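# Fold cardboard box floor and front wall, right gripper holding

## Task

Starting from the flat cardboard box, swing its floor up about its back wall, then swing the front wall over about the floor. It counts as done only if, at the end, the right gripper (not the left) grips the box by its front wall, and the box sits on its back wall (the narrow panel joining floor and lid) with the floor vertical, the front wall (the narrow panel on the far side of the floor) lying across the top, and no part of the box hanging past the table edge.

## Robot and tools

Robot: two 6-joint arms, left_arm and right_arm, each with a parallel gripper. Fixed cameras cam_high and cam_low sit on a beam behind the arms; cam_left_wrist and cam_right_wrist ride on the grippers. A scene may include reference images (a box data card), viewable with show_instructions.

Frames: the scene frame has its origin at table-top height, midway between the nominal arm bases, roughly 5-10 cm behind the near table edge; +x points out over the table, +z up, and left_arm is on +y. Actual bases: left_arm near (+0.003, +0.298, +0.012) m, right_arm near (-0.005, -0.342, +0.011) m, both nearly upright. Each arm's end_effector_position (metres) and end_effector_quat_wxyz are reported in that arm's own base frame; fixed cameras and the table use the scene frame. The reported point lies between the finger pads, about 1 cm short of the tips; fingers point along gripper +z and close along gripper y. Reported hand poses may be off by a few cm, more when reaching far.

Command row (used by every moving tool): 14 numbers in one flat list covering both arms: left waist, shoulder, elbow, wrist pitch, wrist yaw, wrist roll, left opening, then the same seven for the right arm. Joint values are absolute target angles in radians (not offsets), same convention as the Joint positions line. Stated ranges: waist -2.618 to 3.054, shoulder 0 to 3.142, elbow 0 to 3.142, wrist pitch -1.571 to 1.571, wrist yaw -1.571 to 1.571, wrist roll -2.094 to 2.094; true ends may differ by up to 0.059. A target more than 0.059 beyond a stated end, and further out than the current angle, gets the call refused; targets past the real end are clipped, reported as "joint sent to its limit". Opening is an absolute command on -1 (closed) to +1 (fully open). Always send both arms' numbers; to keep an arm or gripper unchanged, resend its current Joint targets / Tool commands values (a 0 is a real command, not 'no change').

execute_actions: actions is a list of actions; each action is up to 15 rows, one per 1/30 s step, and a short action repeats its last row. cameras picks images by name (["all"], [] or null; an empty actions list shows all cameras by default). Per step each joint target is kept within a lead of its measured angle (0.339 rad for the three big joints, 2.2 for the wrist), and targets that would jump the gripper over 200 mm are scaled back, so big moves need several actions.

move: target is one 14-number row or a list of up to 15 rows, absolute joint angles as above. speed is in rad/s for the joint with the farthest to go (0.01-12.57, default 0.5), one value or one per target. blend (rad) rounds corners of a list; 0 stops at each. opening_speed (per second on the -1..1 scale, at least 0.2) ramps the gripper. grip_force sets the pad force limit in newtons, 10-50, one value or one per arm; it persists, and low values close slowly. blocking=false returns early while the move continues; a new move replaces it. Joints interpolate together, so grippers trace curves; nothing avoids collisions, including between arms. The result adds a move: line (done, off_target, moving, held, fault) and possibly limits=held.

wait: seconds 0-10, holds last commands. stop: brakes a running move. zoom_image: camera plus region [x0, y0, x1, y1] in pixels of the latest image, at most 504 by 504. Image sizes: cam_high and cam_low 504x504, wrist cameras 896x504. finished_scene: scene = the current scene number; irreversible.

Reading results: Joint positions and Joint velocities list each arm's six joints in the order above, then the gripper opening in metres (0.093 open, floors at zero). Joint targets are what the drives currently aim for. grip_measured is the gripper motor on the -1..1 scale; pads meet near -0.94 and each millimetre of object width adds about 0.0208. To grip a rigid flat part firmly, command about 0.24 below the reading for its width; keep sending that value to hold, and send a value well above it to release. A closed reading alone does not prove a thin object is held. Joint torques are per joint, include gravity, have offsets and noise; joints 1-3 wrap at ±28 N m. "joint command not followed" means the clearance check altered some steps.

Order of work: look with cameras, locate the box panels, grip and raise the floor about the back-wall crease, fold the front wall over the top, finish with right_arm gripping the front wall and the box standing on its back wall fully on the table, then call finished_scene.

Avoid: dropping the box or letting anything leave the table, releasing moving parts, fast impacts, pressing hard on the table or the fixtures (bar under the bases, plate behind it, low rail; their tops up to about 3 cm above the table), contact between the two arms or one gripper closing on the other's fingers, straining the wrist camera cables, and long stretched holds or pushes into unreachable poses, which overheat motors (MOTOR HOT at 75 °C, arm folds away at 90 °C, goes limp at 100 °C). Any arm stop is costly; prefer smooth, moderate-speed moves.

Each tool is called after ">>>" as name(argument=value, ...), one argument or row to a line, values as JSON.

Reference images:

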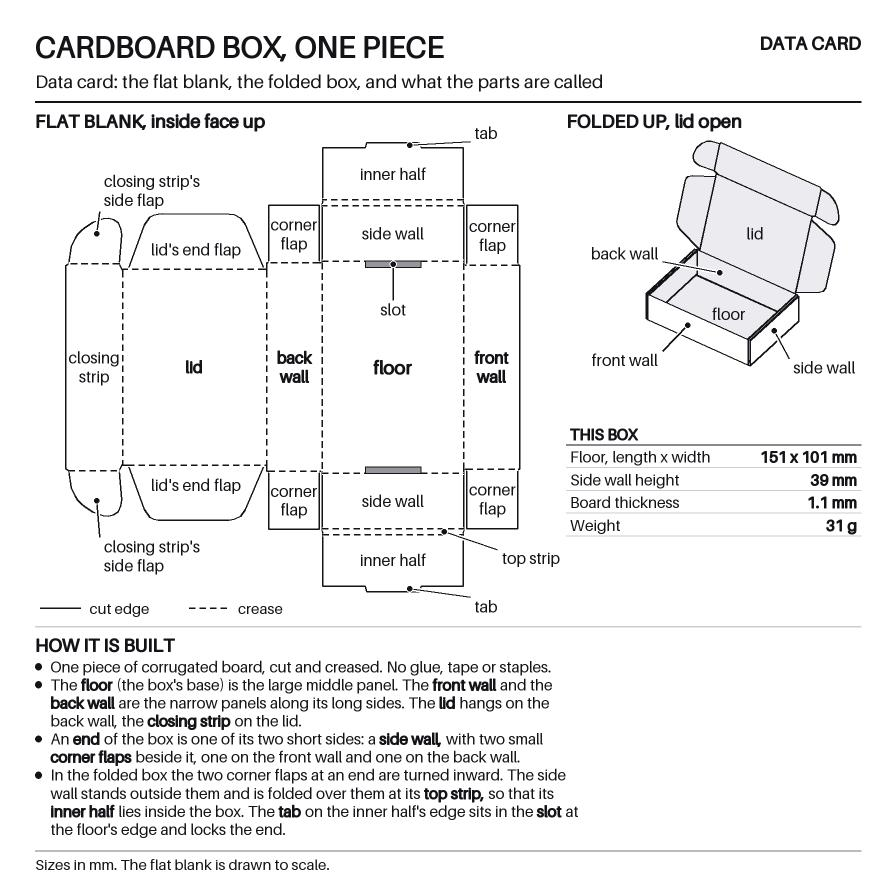

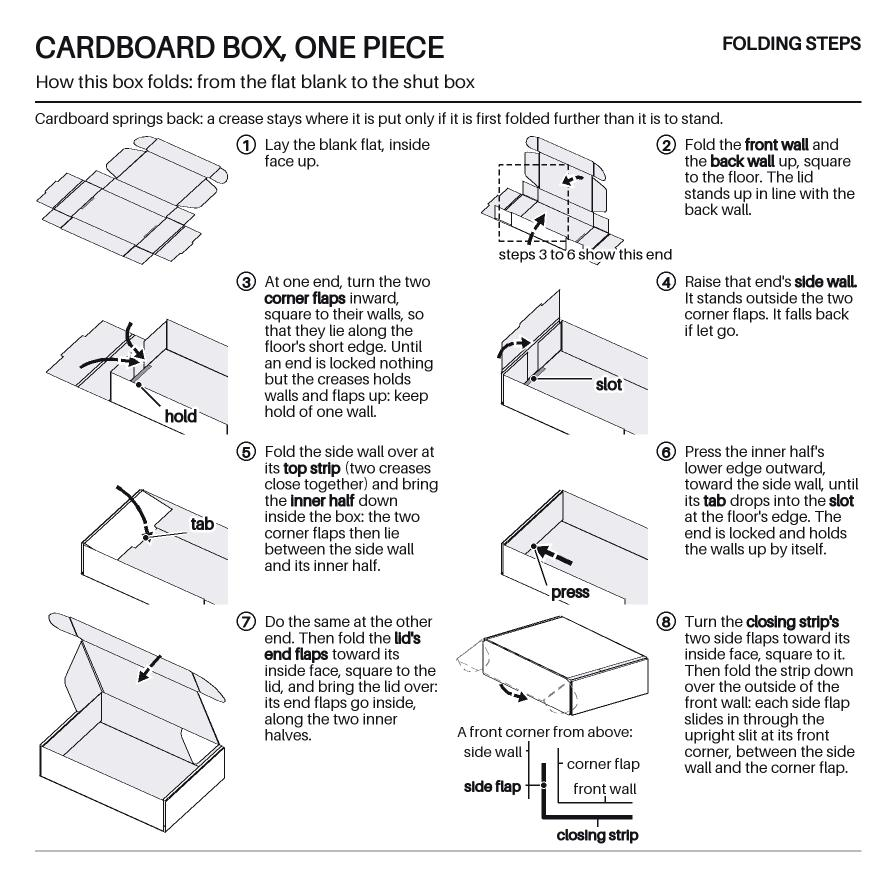

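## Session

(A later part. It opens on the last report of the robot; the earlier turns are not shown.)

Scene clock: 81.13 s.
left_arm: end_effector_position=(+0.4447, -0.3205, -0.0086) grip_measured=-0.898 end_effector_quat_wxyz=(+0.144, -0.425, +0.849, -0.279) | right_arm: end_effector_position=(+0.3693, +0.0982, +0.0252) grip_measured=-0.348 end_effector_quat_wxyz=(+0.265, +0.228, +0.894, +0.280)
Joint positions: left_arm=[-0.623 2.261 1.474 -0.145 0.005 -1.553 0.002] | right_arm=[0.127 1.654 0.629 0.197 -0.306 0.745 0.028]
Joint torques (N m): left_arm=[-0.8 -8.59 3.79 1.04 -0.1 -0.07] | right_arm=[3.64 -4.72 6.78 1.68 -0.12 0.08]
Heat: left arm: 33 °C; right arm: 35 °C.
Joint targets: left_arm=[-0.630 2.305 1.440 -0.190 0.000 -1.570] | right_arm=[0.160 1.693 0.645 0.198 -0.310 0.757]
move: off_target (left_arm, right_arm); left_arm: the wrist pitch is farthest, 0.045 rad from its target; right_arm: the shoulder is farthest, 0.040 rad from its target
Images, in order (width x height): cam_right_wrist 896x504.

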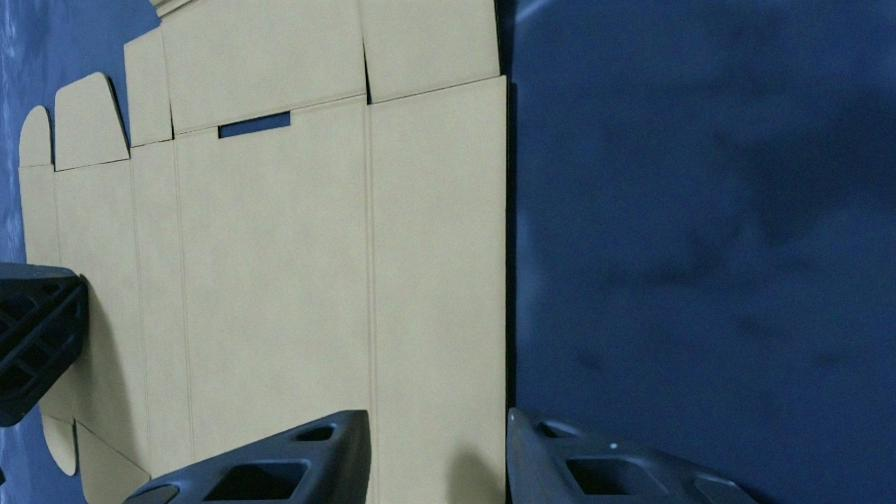

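>>> move(
  target=[
    [-0.63, 2.305, 1.44, -0.19, 0, -1.57, -0.9, 0.190, 1.704, 0.657, 0.198, -0.29, 0.775, -0.35],
    [-0.63, 2.305, 1.44, -0.19, 0, -1.57, -0.9, 0.218, 1.596, 0.705, 0.09, -0.272, 0.798, -0.35],
  ],
  speed=[0.08, 0.08],
  cameras=["cam_right_wrist", "cam_low"],
)

>>> zoom_image(
  camera="cam_right_wrist",
  region=[300, 200, 700, 504],
)

>>> zoom_image(
  camera="cam_low",
  region=[170, 235, 320, 310],
)

Scene clock: 86.10 s.
left_arm: end_effector_position=(+0.4491, -0.3142, -0.0086) grip_measured=-0.898 end_effector_quat_wxyz=(+0.159, -0.431, +0.846, -0.271) | right_arm: end_effector_position=(+0.3627, +0.1136, +0.0274) grip_measured=-0.348 end_effector_quat_wxyz=(+0.245, +0.232, +0.905, +0.260)
Joint positions: left_arm=[-0.62 2.261 1.474 -0.145 -0.03 -1.553 0.002] | right_arm=[0.198 1.634 0.668 0.092 -0.241 0.788 0.028]
Joint torques (N m): left_arm=[-0.84 -8.62 3.71 1.04 0.11 -0.05] | right_arm=[2.47 -12.57 8.59 1.61 -0.34 0.07]
Heat: left arm: 34 °C; right arm: 35 °C.
Joint targets: left_arm=[-0.629 2.305 1.440 -0.190 -0.009 -1.570] | right_arm=[0.218 1.596 0.706 0.089 -0.272 0.798]
move: off_target (left_arm, right_arm); left_arm: the wrist pitch is farthest, 0.045 rad from its target; right_arm: the shoulder is farthest, 0.038 rad from its target
Images, in order (width x height): cam_low 504x504, cam_right_wrist 896x504.

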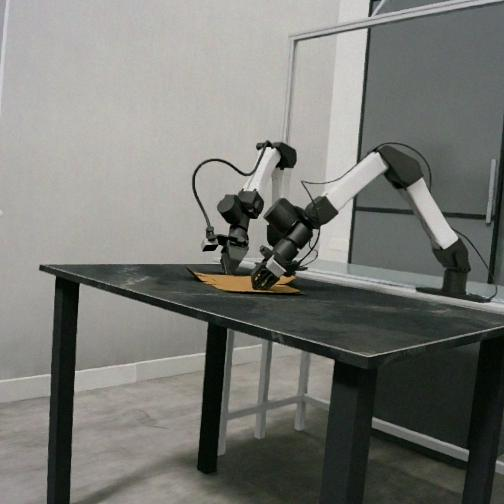

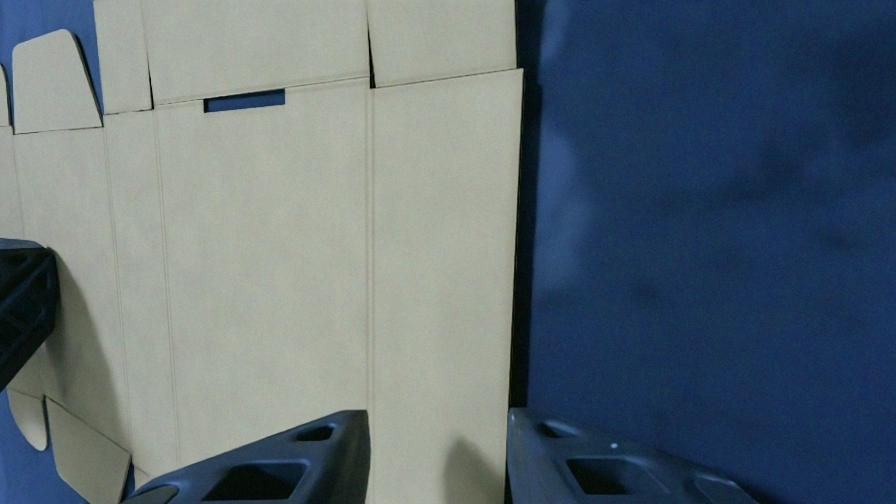

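Scaled by 1.260 from the camera's 896x504 image, which has a finer 1280x720 frame.

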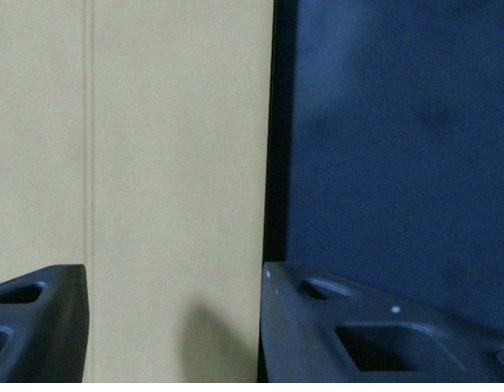

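Scaled by 3.360 from the camera's 504x504 image, which has a finer 720x720 frame.

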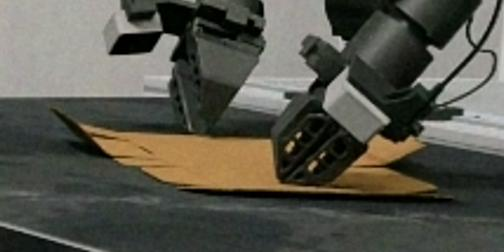

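>>> move(
  target=[
    [-0.63, 2.305, 1.44, -0.19, 0, -1.57, -0.9, 0.234, 1.575, 0.728, 0.050, -0.268, 0.806, -0.35],
  ],
  speed=0.08,
  cameras=["cam_right_wrist"],
)

>>> zoom_image(
  camera="cam_right_wrist",
  region=[300, 200, 700, 504],
)

Scene clock: 88.47 s.
left_arm: end_effector_position=(+0.4492, -0.3140, -0.0085) grip_measured=-0.898 end_effector_quat_wxyz=(+0.159, -0.432, +0.845, -0.271) | right_arm: end_effector_position=(+0.3593, +0.1176, +0.0324) grip_measured=-0.348 end_effector_quat_wxyz=(+0.236, +0.231, +0.908, +0.259)
Joint positions: left_arm=[-0.62 2.261 1.474 -0.145 -0.032 -1.553 0.002] | right_arm=[0.21 1.614 0.685 0.04 -0.241 0.794 0.028]
Joint torques (N m): left_arm=[-1.1 -8.53 3.86 1.06 0.22 -0.05] | right_arm=[2.8 -12.57 9.1 1.68 -0.3 0.05]
Heat: left arm: 34 °C; right arm: 36 °C.
Joint targets: left_arm=[-0.631 2.305 1.440 -0.190 -0.001 -1.570] | right_arm=[0.234 1.575 0.728 0.051 -0.268 0.805]
move: off_target (left_arm, right_arm); left_arm: the wrist pitch is farthest, 0.045 rad from its target; right_arm: the elbow is farthest, 0.043 rad from its target
Images, in order (width x height): cam_right_wrist 896x504.

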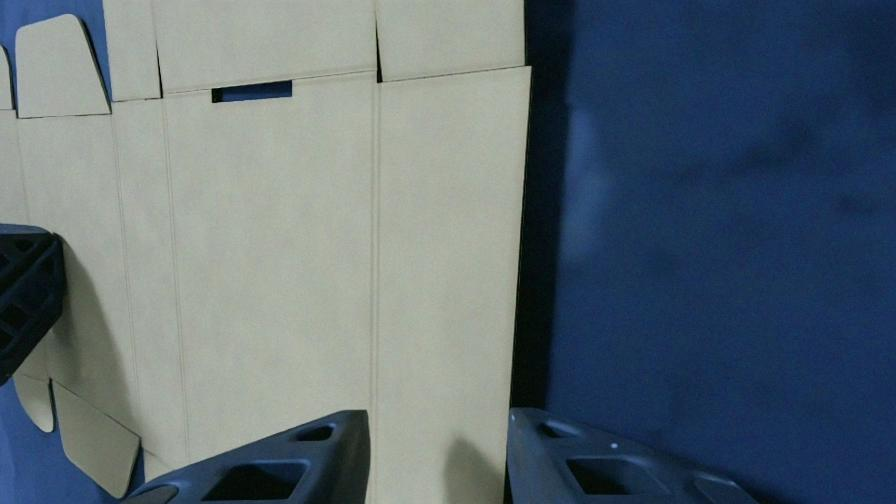

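Scaled by 1.260 from the camera's 896x504 image, which has a finer 1280x720 frame.

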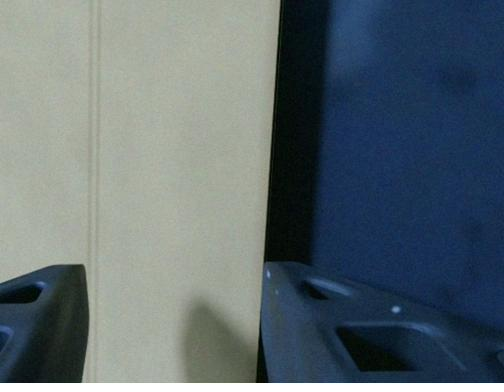

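>>> move(
  target=[
    [-0.63, 2.305, 1.44, -0.19, 0, -1.57, -0.9, 0.256, 1.528, 0.750, 0.040, -0.258, 0.817, -0.35],
  ],
  speed=0.08,
  cameras=["cam_right_wrist", "cam_low"],
)

>>> zoom_image(
  camera="cam_right_wrist",
  region=[300, 200, 700, 504],
)

>>> zoom_image(
  camera="cam_low",
  region=[170, 235, 320, 310],
)

Scene clock: 91.80 s.
left_arm: end_effector_position=(+0.4522, -0.3097, -0.0085) grip_measured=-0.898 end_effector_quat_wxyz=(+0.163, -0.436, +0.843, -0.269) | right_arm: end_effector_position=(+0.3640, +0.1240, +0.0546) grip_measured=-0.348 end_effector_quat_wxyz=(+0.256, +0.225, +0.901, +0.269)
Joint positions: left_arm=[-0.612 2.261 1.474 -0.145 -0.038 -1.553 0.002] | right_arm=[0.228 1.562 0.705 0.019 -0.23 0.806 0.028]
Joint torques (N m): left_arm=[-1.61 -8.61 3.7 1.04 0.29 -0.06] | right_arm=[3.23 -11.75 9.54 1.89 -0.31 0.08]
Heat: left arm: 34 °C; right arm: 36 °C.
Joint targets: left_arm=[-0.629 2.305 1.440 -0.190 0.000 -1.570] | right_arm=[0.257 1.529 0.749 0.040 -0.259 0.818]
move: off_target (left_arm, right_arm); left_arm: the wrist pitch is farthest, 0.045 rad from its target; right_arm: the elbow is farthest, 0.045 rad from its target
Images, in order (width x height): cam_low 504x504, cam_right_wrist 896x504.

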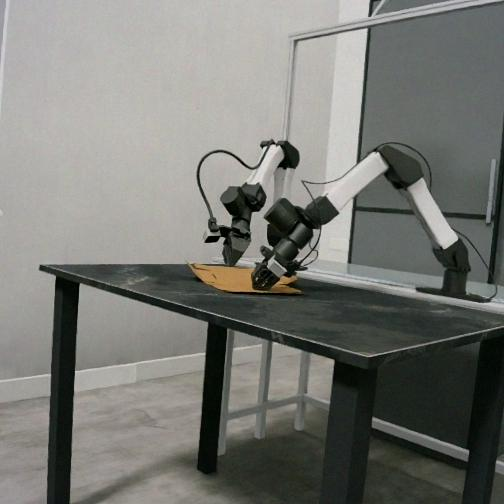

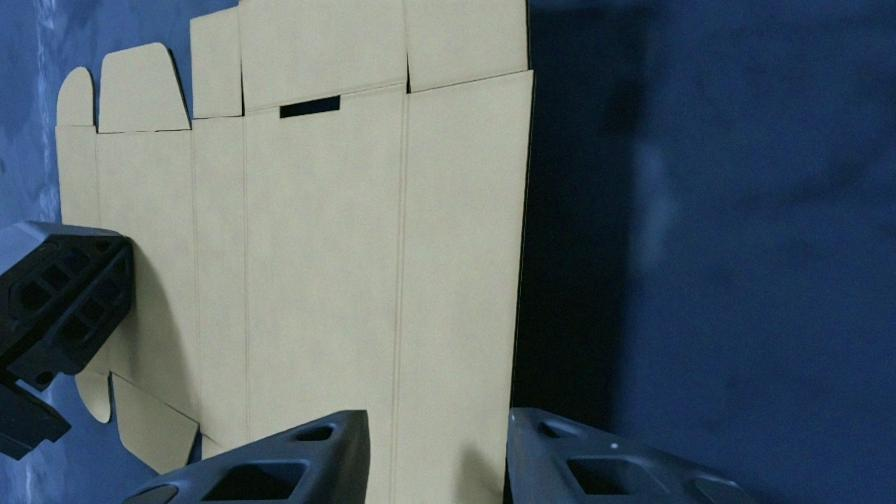

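Scaled by 1.260 from the camera's 896x504 image, which has a finer 1280x720 frame.

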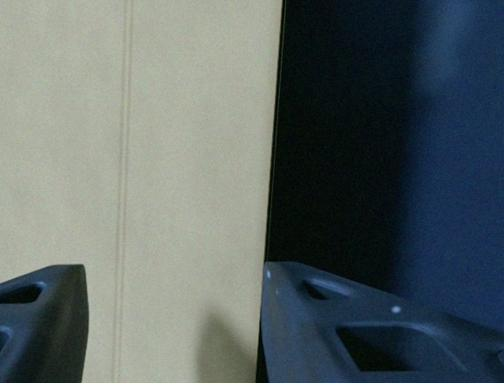

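Scaled by 3.360 from the camera's 504x504 image, which has a finer 720x720 frame.

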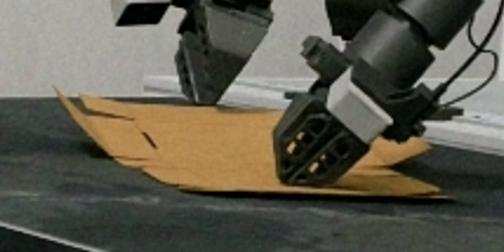

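>>> move(
  target=[
    [-0.63, 2.305, 1.44, -0.19, 0, -1.57, -0.9, 0.085, 1.68, 0.41, 0.735, -0.575, 1.06, -0.35],
  ],
  speed=0.2,
  cameras=["cam_right_wrist", "cam_low"],
)

>>> zoom_image(
  camera="cam_low",
  region=[170, 235, 320, 310],
)

>>> zoom_image(
  camera="cam_right_wrist",
  region=[300, 200, 700, 504],
)

Scene clock: 104.37 s.
left_arm: end_effector_position=(+0.4526, -0.3091, -0.0085) grip_measured=-0.898 end_effector_quat_wxyz=(+0.165, -0.436, +0.843, -0.268) | right_arm: end_effector_position=(+0.3552, +0.1141, +0.0444) grip_measured=-0.348 end_effector_quat_wxyz=(+0.265, +0.285, +0.808, +0.442)
Joint positions: left_arm=[-0.612 2.261 1.474 -0.145 -0.042 -1.553 0.002] | right_arm=[0.079 1.662 0.417 0.671 -0.533 1.052 0.028]
Joint torques (N m): left_arm=[-1.61 -8.55 3.79 1.04 0.32 -0.05] | right_arm=[0.96 -6.01 4.18 2.61 -0.54 0.02]
Motor temperatures (°C): left_arm=[21 35 28 26 23 22 20] | right_arm=[22 38 35 32 22 22 21]
Heat: left arm: 35 °C; right arm: 38 °C.
Joint targets: left_arm=[-0.630 2.305 1.440 -0.190 0.001 -1.570] | right_arm=[0.084 1.680 0.410 0.734 -0.575 1.059]
move: off_target (left_arm, right_arm); left_arm: the wrist pitch is farthest, 0.045 rad from its target; right_arm: the wrist pitch is farthest, 0.064 rad from its target
Images, in order (width x height): cam_low 504x504, cam_right_wrist 896x504.

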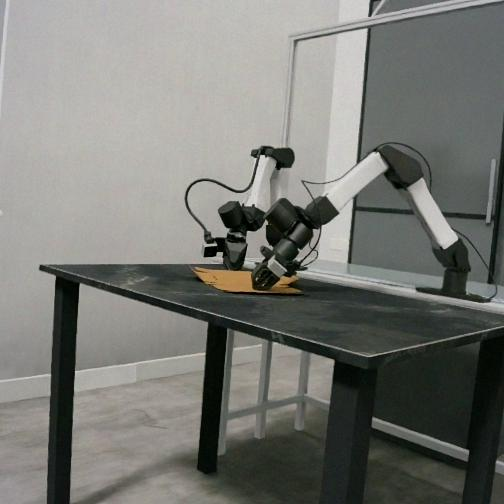

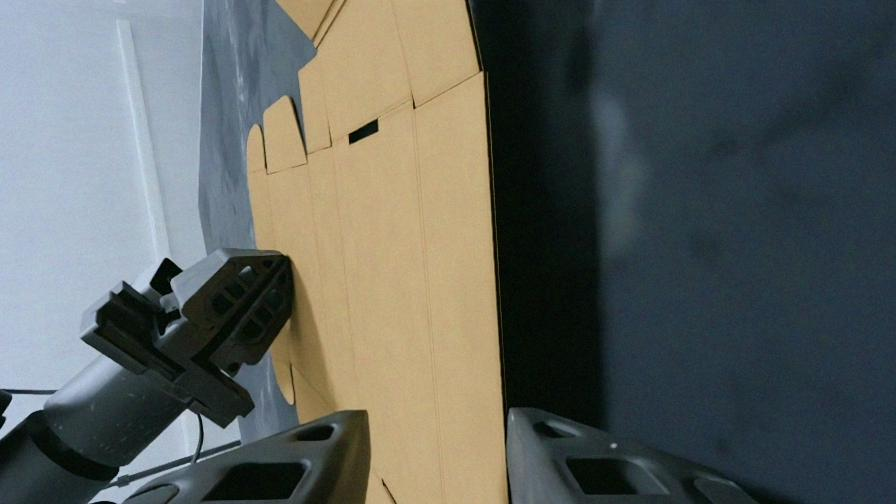

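Scaled by 3.360 from the camera's 504x504 image, which has a finer 720x720 frame.

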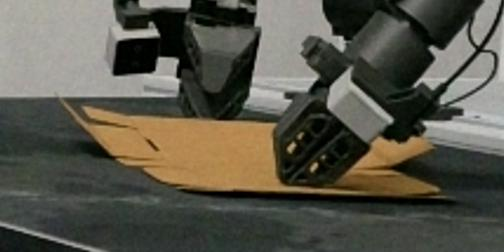

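Scaled by 1.260 from the camera's 896x504 image, which has a finer 1280x720 frame.

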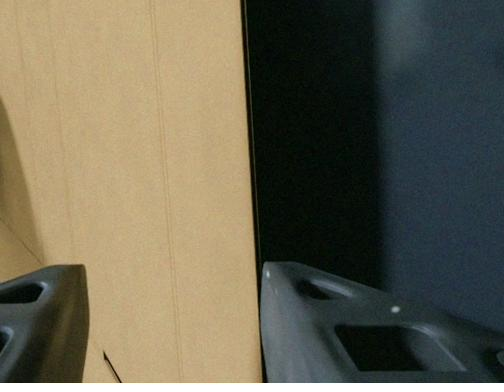

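>>> move(
  target=[
    [-0.63, 2.305, 1.44, -0.19, 0, -1.57, -0.9, 0.150, 1.708, 0.440, 0.752, -0.530, 1.09, -0.35],
  ],
  speed=0.12,
  cameras=["cam_right_wrist", "cam_low"],
)

>>> zoom_image(
  camera="cam_low",
  region=[170, 235, 320, 310],
)

>>> zoom_image(
  camera="cam_right_wrist",
  region=[300, 200, 700, 504],
)

Scene clock: 108.07 s.
left_arm: end_effector_position=(+0.4560, -0.3041, -0.0084) grip_measured=-0.898 end_effector_quat_wxyz=(+0.171, -0.441, +0.840, -0.265) | right_arm: end_effector_position=(+0.3501, +0.1256, +0.0342) grip_measured=-0.348 end_effector_quat_wxyz=(+0.245, +0.290, +0.814, +0.441)
Joint positions: left_arm=[-0.604 2.261 1.474 -0.145 -0.053 -1.553 0.002] | right_arm=[0.119 1.691 0.417 0.674 -0.516 1.079 0.028]
Joint torques (N m): left_arm=[-2.19 -8.59 3.73 1.04 0.4 -0.07] | right_arm=[3.47 -6.23 6.38 2.77 -0.23 0.04]
Heat: left arm: 35 °C; right arm: 38 °C.
Joint targets: left_arm=[-0.629 2.305 1.440 -0.190 -0.001 -1.570] | right_arm=[0.150 1.708 0.440 0.752 -0.530 1.090]
move: off_target (left_arm, right_arm); left_arm: the wrist yaw is farthest, 0.053 rad from its target; right_arm: the wrist pitch is farthest, 0.078 rad from its target
Images, in order (width x height): cam_low 504x504, cam_right_wrist 896x504.

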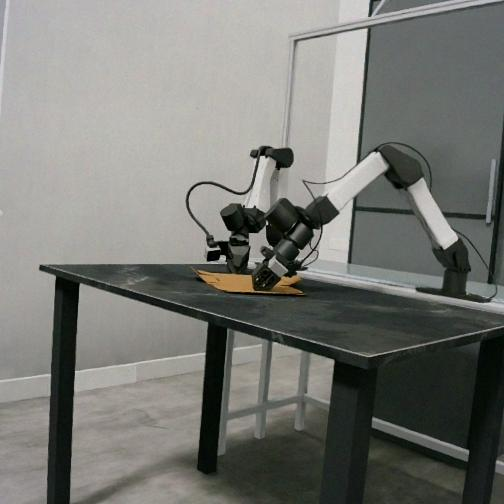

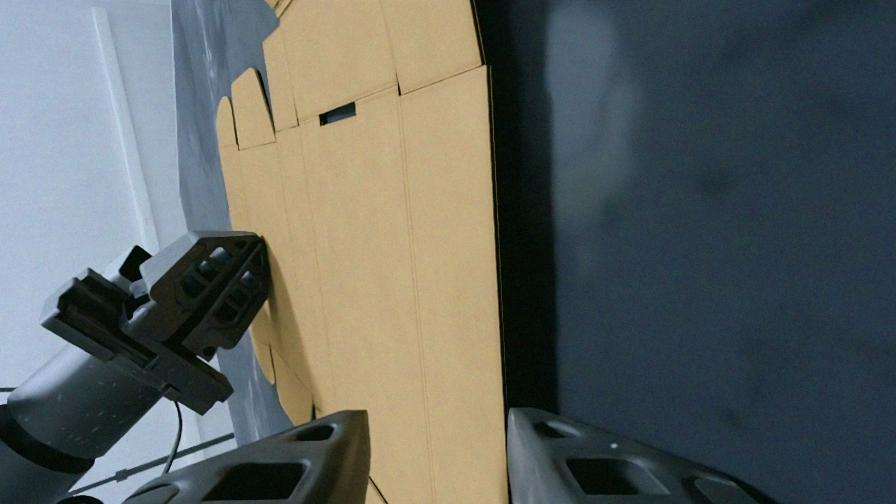

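Scaled by 3.360 from the camera's 504x504 image, which has a finer 720x720 frame.

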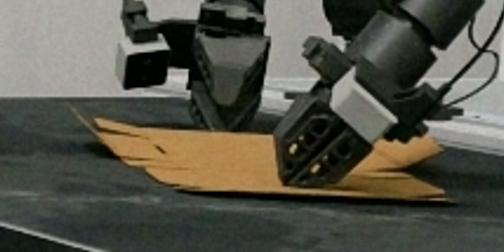

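Scaled by 1.260 from the camera's 896x504 image, which has a finer 1280x720 frame.

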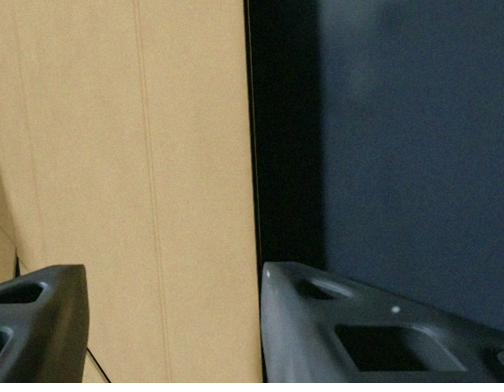

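>>> move(
  target=[-0.63, 2.305, 1.44, -0.19, 0, -1.57, -0.9, 0.145, 1.70, 0.440, 0.752, -0.530, 1.09, -1.0],
  grip_force=[50, 30],
  cameras=["cam_right_wrist", "cam_low"],
)

>>> zoom_image(
  camera="cam_low",
  region=[170, 235, 320, 310],
)

>>> zoom_image(
  camera="cam_right_wrist",
  region=[300, 200, 700, 504],
)

Scene clock: 114.87 s.
left_arm: end_effector_position=(+0.4586, -0.3000, -0.0083) grip_measured=-0.898 end_effector_quat_wxyz=(+0.177, -0.445, +0.838, -0.261) | right_arm: end_effector_position=(+0.3505, +0.1250, +0.0340) grip_measured=-0.977 end_effector_quat_wxyz=(+0.246, +0.292, +0.813, +0.440)
Joint positions: left_arm=[-0.6 2.261 1.474 -0.145 -0.067 -1.553 0.002] | right_arm=[0.119 1.691 0.417 0.674 -0.511 1.083 0]
Joint torques (N m): left_arm=[-2.71 -8.72 3.81 1.05 0.54 -0.06] | right_arm=[2.95 -7.02 6.41 2.77 -0.29 0.01]
Heat: left arm: 35 °C; right arm: 37 °C.
Joint targets: left_arm=[-0.630 2.305 1.440 -0.190 0.001 -1.570] | right_arm=[0.145 1.700 0.440 0.752 -0.530 1.090]
grip_force (N): 50, 30
move: off_target (left_arm, right_arm); left_arm: the wrist yaw is farthest, 0.067 rad from its target; right_arm: the wrist pitch is farthest, 0.078 rad from its target
Images, in order (width x height): cam_low 504x504, cam_right_wrist 896x504.

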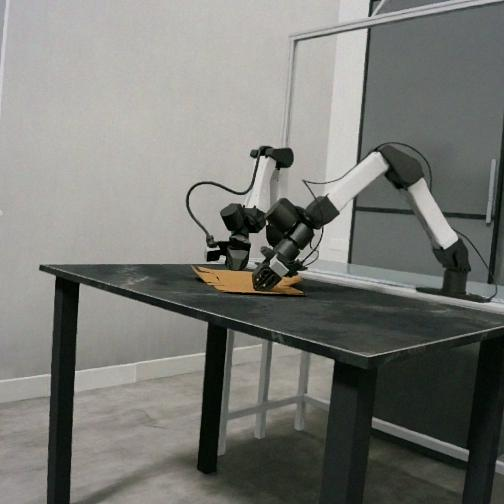

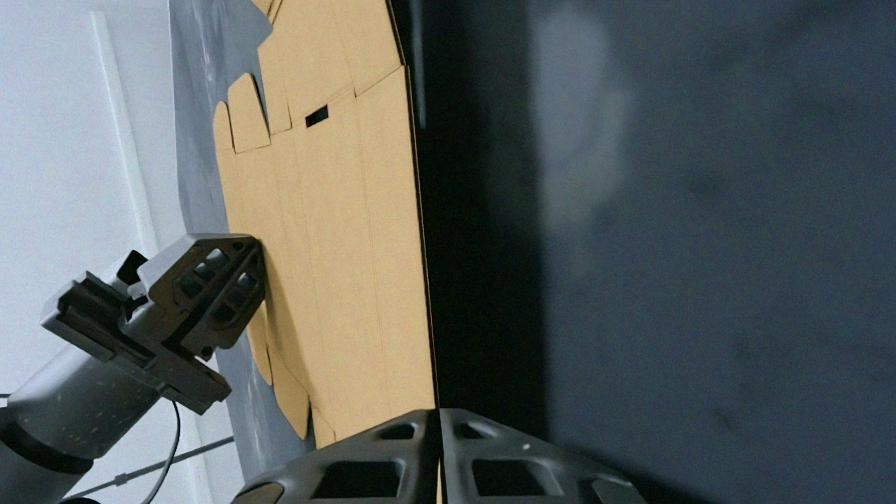

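Scaled by 3.360 from the camera's 504x504 image, which has a finer 720x720 frame.

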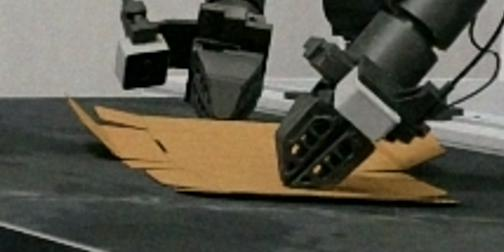

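Scaled by 1.260 from the camera's 896x504 image, which has a finer 1280x720 frame.

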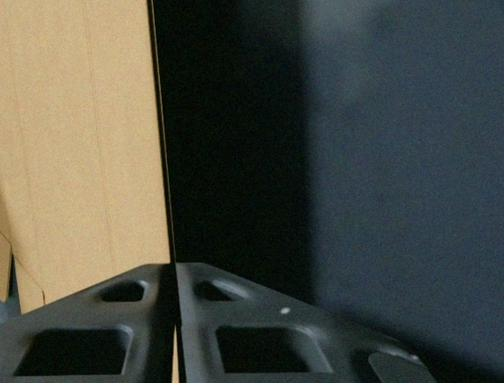

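>>> move(
  target=[
    [-0.63, 2.305, 1.44, -0.19, 0, -1.57, -0.9, 0.115, 1.575, 0.722, 0.02, -0.435, 0.828, -1.0],
    [-0.60, 1.95, 1.55, -0.65, 0, -1.57, -0.9, 0.115, 1.575, 0.722, 0.02, -0.435, 0.828, -1.0],
  ],
  speed=[0.25, 0.4],
  cameras=["all"],
)

>>> zoom_image(
  camera="cam_low",
  region=[170, 235, 320, 310],
)

Scene clock: 139.37 s.
left_arm: end_effector_position=(+0.3986, -0.2803, +0.0958) grip_measured=-0.898 end_effector_quat_wxyz=(+0.120, -0.438, +0.862, -0.223) | right_arm: end_effector_position=(+0.3609, +0.1154, +0.0456) grip_measured=-0.977 end_effector_quat_wxyz=(+0.199, +0.255, +0.884, +0.338)
Joint positions: left_arm=[-0.614 1.965 1.525 -0.619 -0.002 -1.553 0.002] | right_arm=[0.116 1.611 0.693 0.043 -0.447 0.843 0]
Joint torques (N m): left_arm=[0.69 -12.23 9.02 0.96 0.06 -0.05] | right_arm=[0.43 -12.18 8.12 1.32 0 -0.17]
Heat: left arm: 36 °C; right arm: 37 °C.
Joint targets: left_arm=[-0.604 1.950 1.550 -0.651 0.009 -1.570] | right_arm=[0.115 1.576 0.722 0.021 -0.435 0.829]
grip_force (N): 50, 30
move: off_target (right_arm); right_arm: the shoulder is farthest, 0.036 rad from its target

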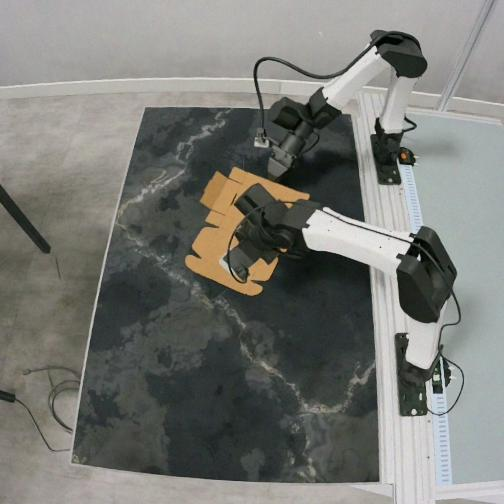

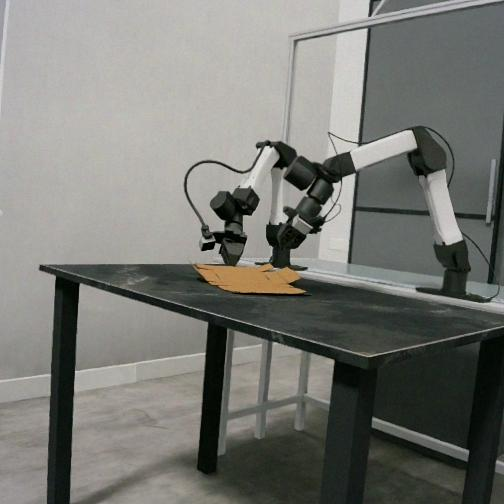

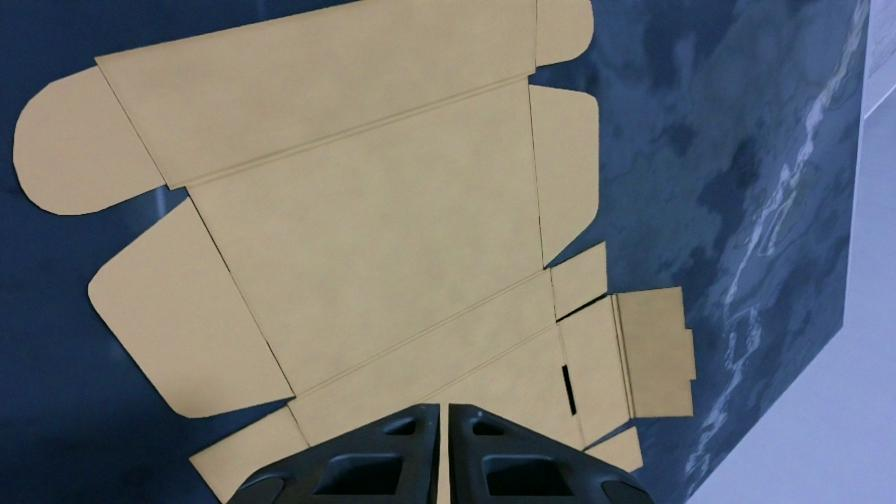

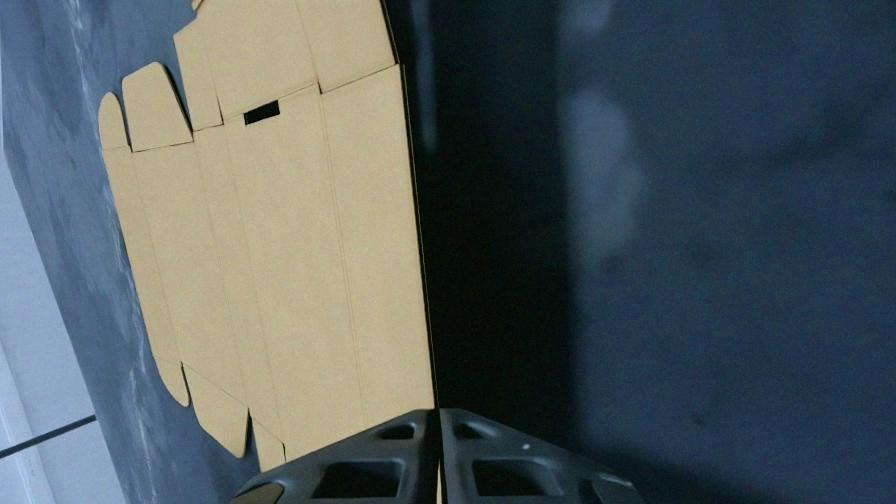

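Scaled by 3.360 from the camera's 504x504 image, which has a finer 720x720 frame.

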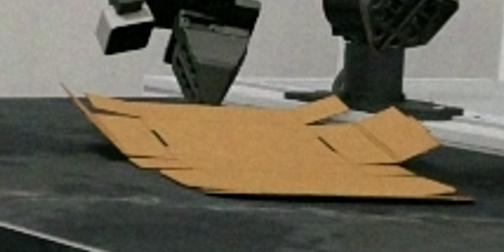

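>>> move(
  target=[
    [-0.60, 2.20, 1.51, -0.36, 0, -1.57, -0.9, -0.068, 1.890, 0.50, 0.785, -0.955, 0.98, -1.0],
    [-0.60, 2.28, 1.455, -0.22, 0, -1.57, -0.9, -0.068, 1.890, 0.50, 0.785, -0.955, 0.98, -1.0],
  ],
  speed=[0.4, 0.2],
  cameras=["cam_right_wrist", "cam_low", "cam_left_wrist"],
)

>>> zoom_image(
  camera="cam_low",
  region=[170, 235, 320, 310],
)

>>> zoom_image(
  camera="cam_right_wrist",
  region=[300, 200, 700, 504],
)

Scene clock: 158.30 s.
left_arm: end_effector_position=(+0.4397, -0.3092, -0.0078) grip_measured=-0.898 end_effector_quat_wxyz=(+0.136, -0.434, +0.853, -0.255) | right_arm: end_effector_position=(+0.3571, +0.1129, +0.0380) grip_measured=-0.977 end_effector_quat_wxyz=(+0.191, +0.214, +0.791, +0.541)
Joint positions: left_arm=[-0.614 2.244 1.482 -0.222 -0.002 -1.553 0.002] | right_arm=[-0.065 1.871 0.509 0.744 -0.938 0.975 0]
Joint torques (N m): left_arm=[0.58 -9.24 4.4 1.41 -0.03 -0.06] | right_arm=[0.18 -7.31 3.26 2.15 -0.41 -0.02]
Heat: left arm: 37 °C; right arm: 38 °C.
Joint targets: left_arm=[-0.605 2.280 1.455 -0.219 0.000 -1.570] | right_arm=[-0.069 1.889 0.499 0.784 -0.955 0.980]
grip_force (N): 50, 30
move: off_target (left_arm, right_arm); left_arm: the shoulder is farthest, 0.036 rad from its target; right_arm: the wrist pitch is farthest, 0.041 rad from its target
Images, in order (width x height): cam_low 504x504, cam_left_wrist 896x504, cam_right_wrist 896x504.

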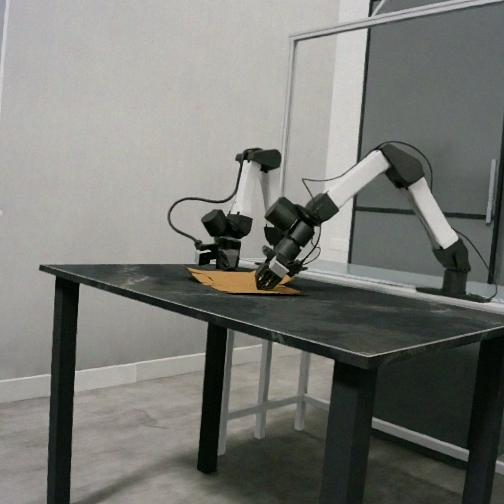

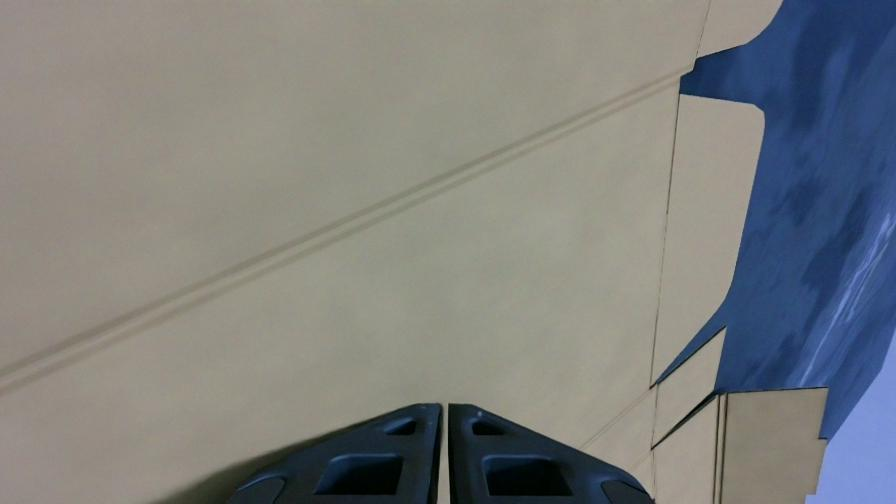

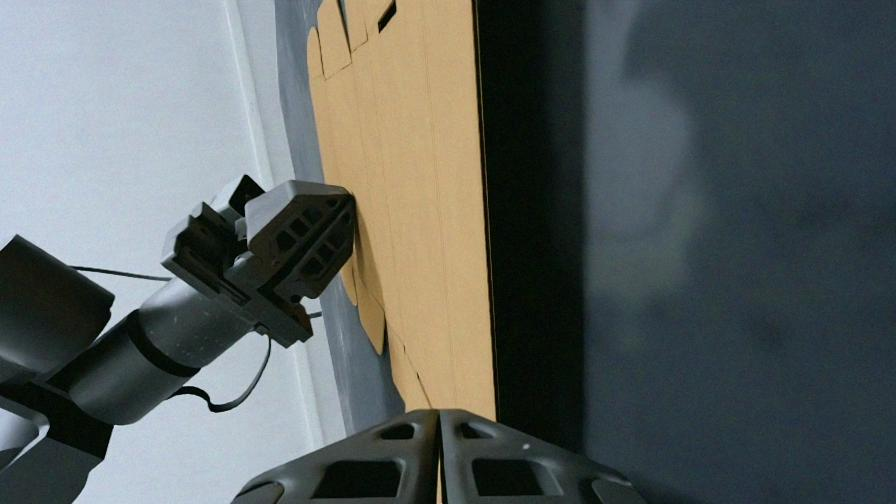

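Scaled by 3.360 from the camera's 504x504 image, which has a finer 720x720 frame.

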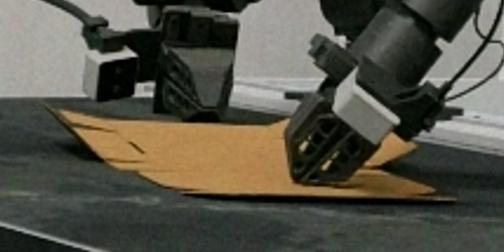

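Scaled by 1.260 from the camera's 896x504 image, which has a finer 1280x720 frame.

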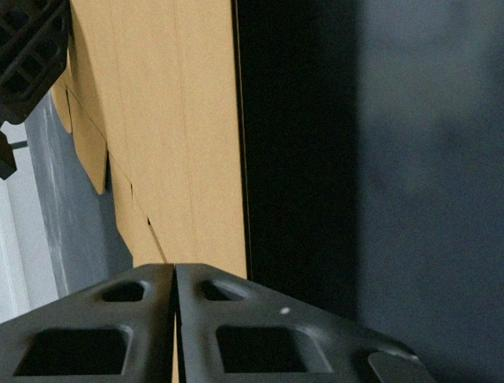

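>>> zoom_image(
  camera="cam_low",
  region=[175, 250, 275, 305],
)

Scaled by 5.040 from the camera's 504x504 image, which has a finer 720x720 frame.

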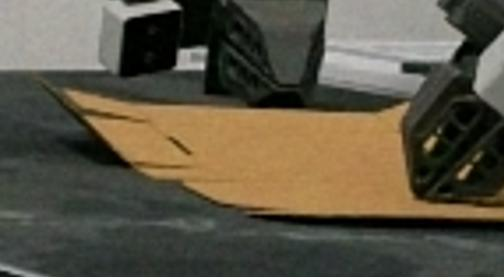

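>>> move(
  target=[
    [-0.62, 2.05, 1.60, -0.55, 0, -1.57, -0.9, 0.03, 1.60, 0.70, 0.25, -0.60, 0.80, -0.35],
    [-0.857, 2.49, 2.10, -0.65, 0, -1.57, -0.9, 0.067, 1.575, 0.665, 0.05, -0.36, 0.70, -0.35],
    [-0.857, 2.57, 1.995, -0.50, 0, -1.57, -0.9, 0.067, 1.575, 0.665, 0.05, -0.36, 0.70, -0.35],
  ],
  speed=[0.6, 0.5, 0.12],
  blend=[0.05, 0, 0],
  grip_force=[50, 50],
  cameras=["all"],
)

>>> zoom_image(
  camera="cam_low",
  region=[175, 250, 275, 305],
)

Scene clock: 176.37 s.
left_arm: end_effector_position=(+0.3946, -0.4625, -0.0071) grip_measured=-0.898 end_effector_quat_wxyz=(+0.098, -0.325, +0.905, -0.257) | right_arm: end_effector_position=(+0.3709, +0.0837, +0.0412) grip_measured=-0.351 end_effector_quat_wxyz=(+0.251, +0.235, +0.892, +0.292)
Joint positions: left_arm=[-0.865 2.531 2.025 -0.507 -0.002 -1.553 0.002] | right_arm=[0.058 1.611 0.675 0.08 -0.378 0.716 0.028]
Joint torques (N m): left_arm=[0.13 -11.17 4.68 1.4 0.01 -0.06] | right_arm=[1.42 -12.26 5.05 1.27 0.1 -0.18]
Heat: left arm: 38 °C; right arm: 39 °C.
Joint targets: left_arm=[-0.862 2.570 1.996 -0.500 0.000 -1.570] | right_arm=[0.067 1.575 0.665 0.050 -0.360 0.701]
move: off_target (left_arm, right_arm); left_arm: the shoulder is farthest, 0.039 rad from its target; right_arm: the shoulder is farthest, 0.036 rad from its target

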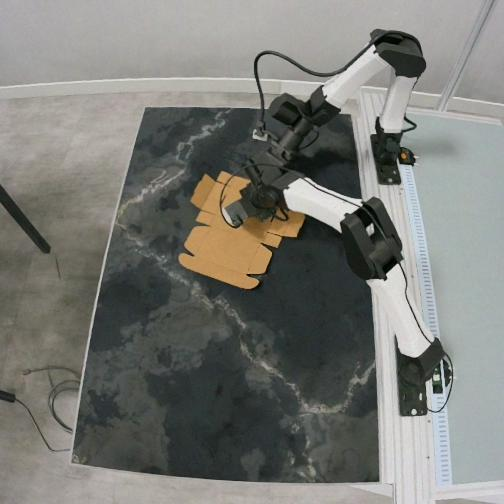

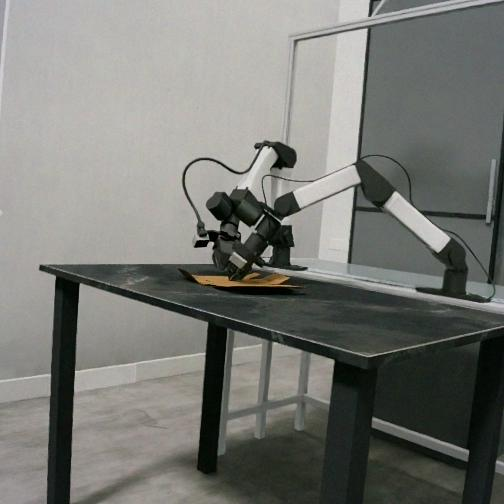

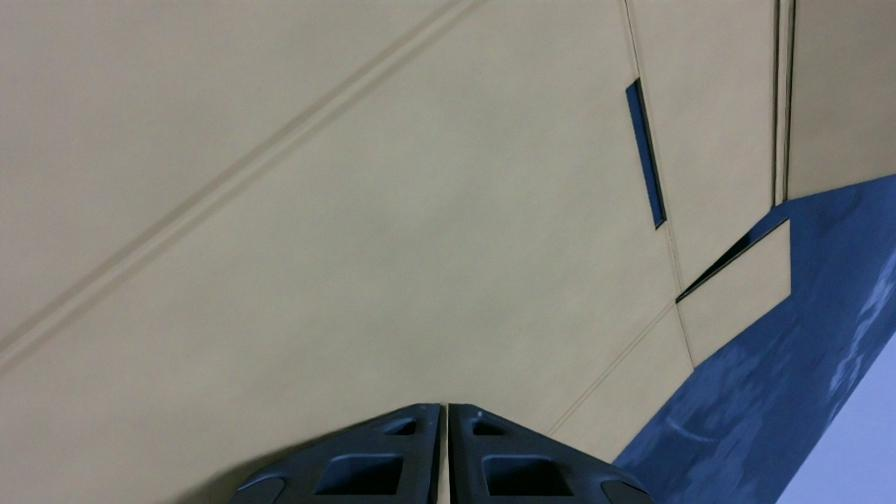

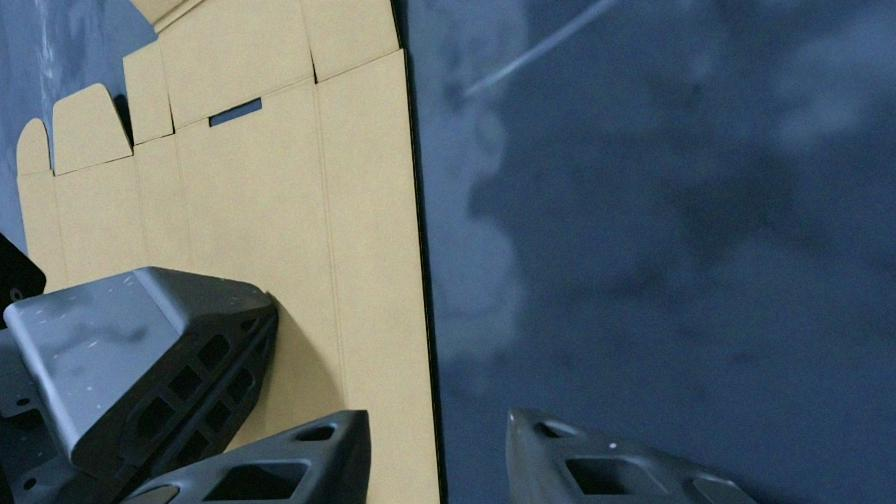

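Scaled by 5.040 from the camera's 504x504 image, which has a finer 720x720 frame.

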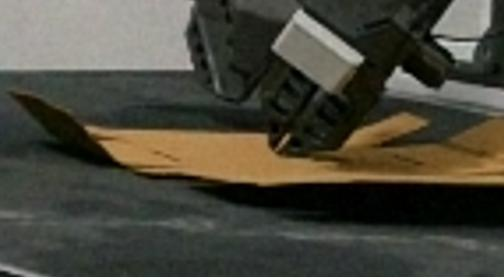

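>>> move(
  target=[
    [-0.862, 2.47, 2.12, -0.66, 0, -1.57, -0.9, 0.067, 1.60, 0.72, 0.03, -0.36, 0.70, -0.35],
    [-0.785, 2.555, 2.225, -0.70, 0, -1.57, -0.9, 0.06, 1.66, 0.72, 0.07, -0.365, 0.695, -0.35],
    [-0.785, 2.64, 2.125, -0.55, 0, -1.57, -0.9, 0.06, 1.718, 0.683, 0.165, -0.365, 0.695, -0.35],
  ],
  speed=[0.4, 0.3, 0.12],
  blend=[0.05, 0, 0],
  cameras=["cam_right_wrist", "cam_left_wrist"],
)

Scene clock: 186.40 s.
left_arm: end_effector_position=(+0.4427, -0.4385, -0.0074) grip_measured=-0.898 end_effector_quat_wxyz=(+0.110, -0.362, +0.889, -0.256) | right_arm: end_effector_position=(+0.3800, +0.0843, +0.0258) grip_measured=-0.351 end_effector_quat_wxyz=(+0.246, +0.234, +0.895, +0.290)
Joint positions: left_arm=[-0.781 2.601 2.154 -0.557 -0.001 -1.553 0.002] | right_arm=[0.058 1.694 0.696 0.128 -0.378 0.71 0.028]
Joint torques (N m): left_arm=[-0.43 -11.6 4.79 1.4 -0.02 -0.07] | right_arm=[0.75 -6.82 4.59 2.01 0.05 -0.18]
Heat: left arm: 39 °C; right arm: 39 °C.
Joint targets: left_arm=[-0.784 2.640 2.125 -0.550 0.001 -1.570] | right_arm=[0.060 1.718 0.683 0.165 -0.365 0.695]
move: off_target (left_arm, right_arm); left_arm: the shoulder is farthest, 0.039 rad from its target; right_arm: the wrist pitch is farthest, 0.037 rad from its target
Images, in order (width x height): cam_left_wrist 896x504, cam_right_wrist 896x504.

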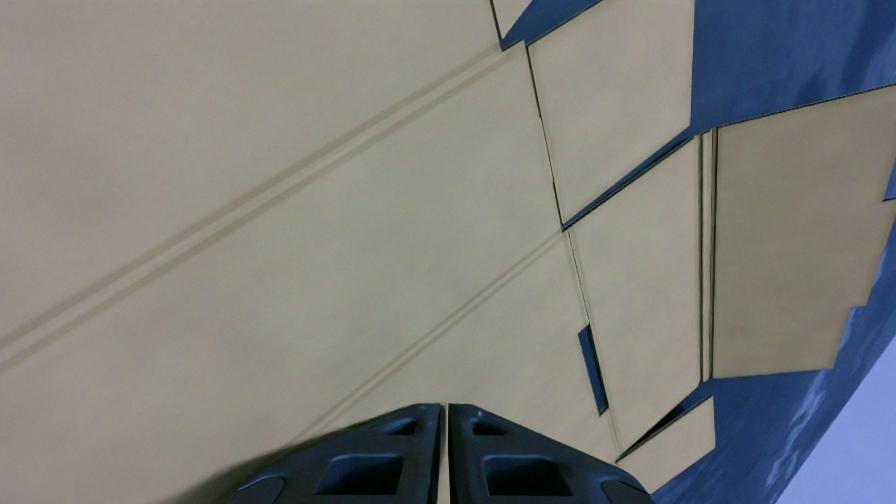

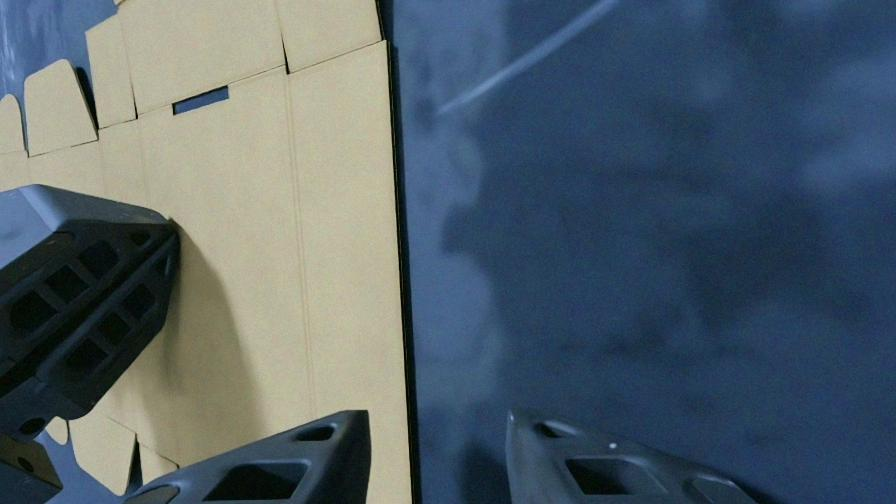

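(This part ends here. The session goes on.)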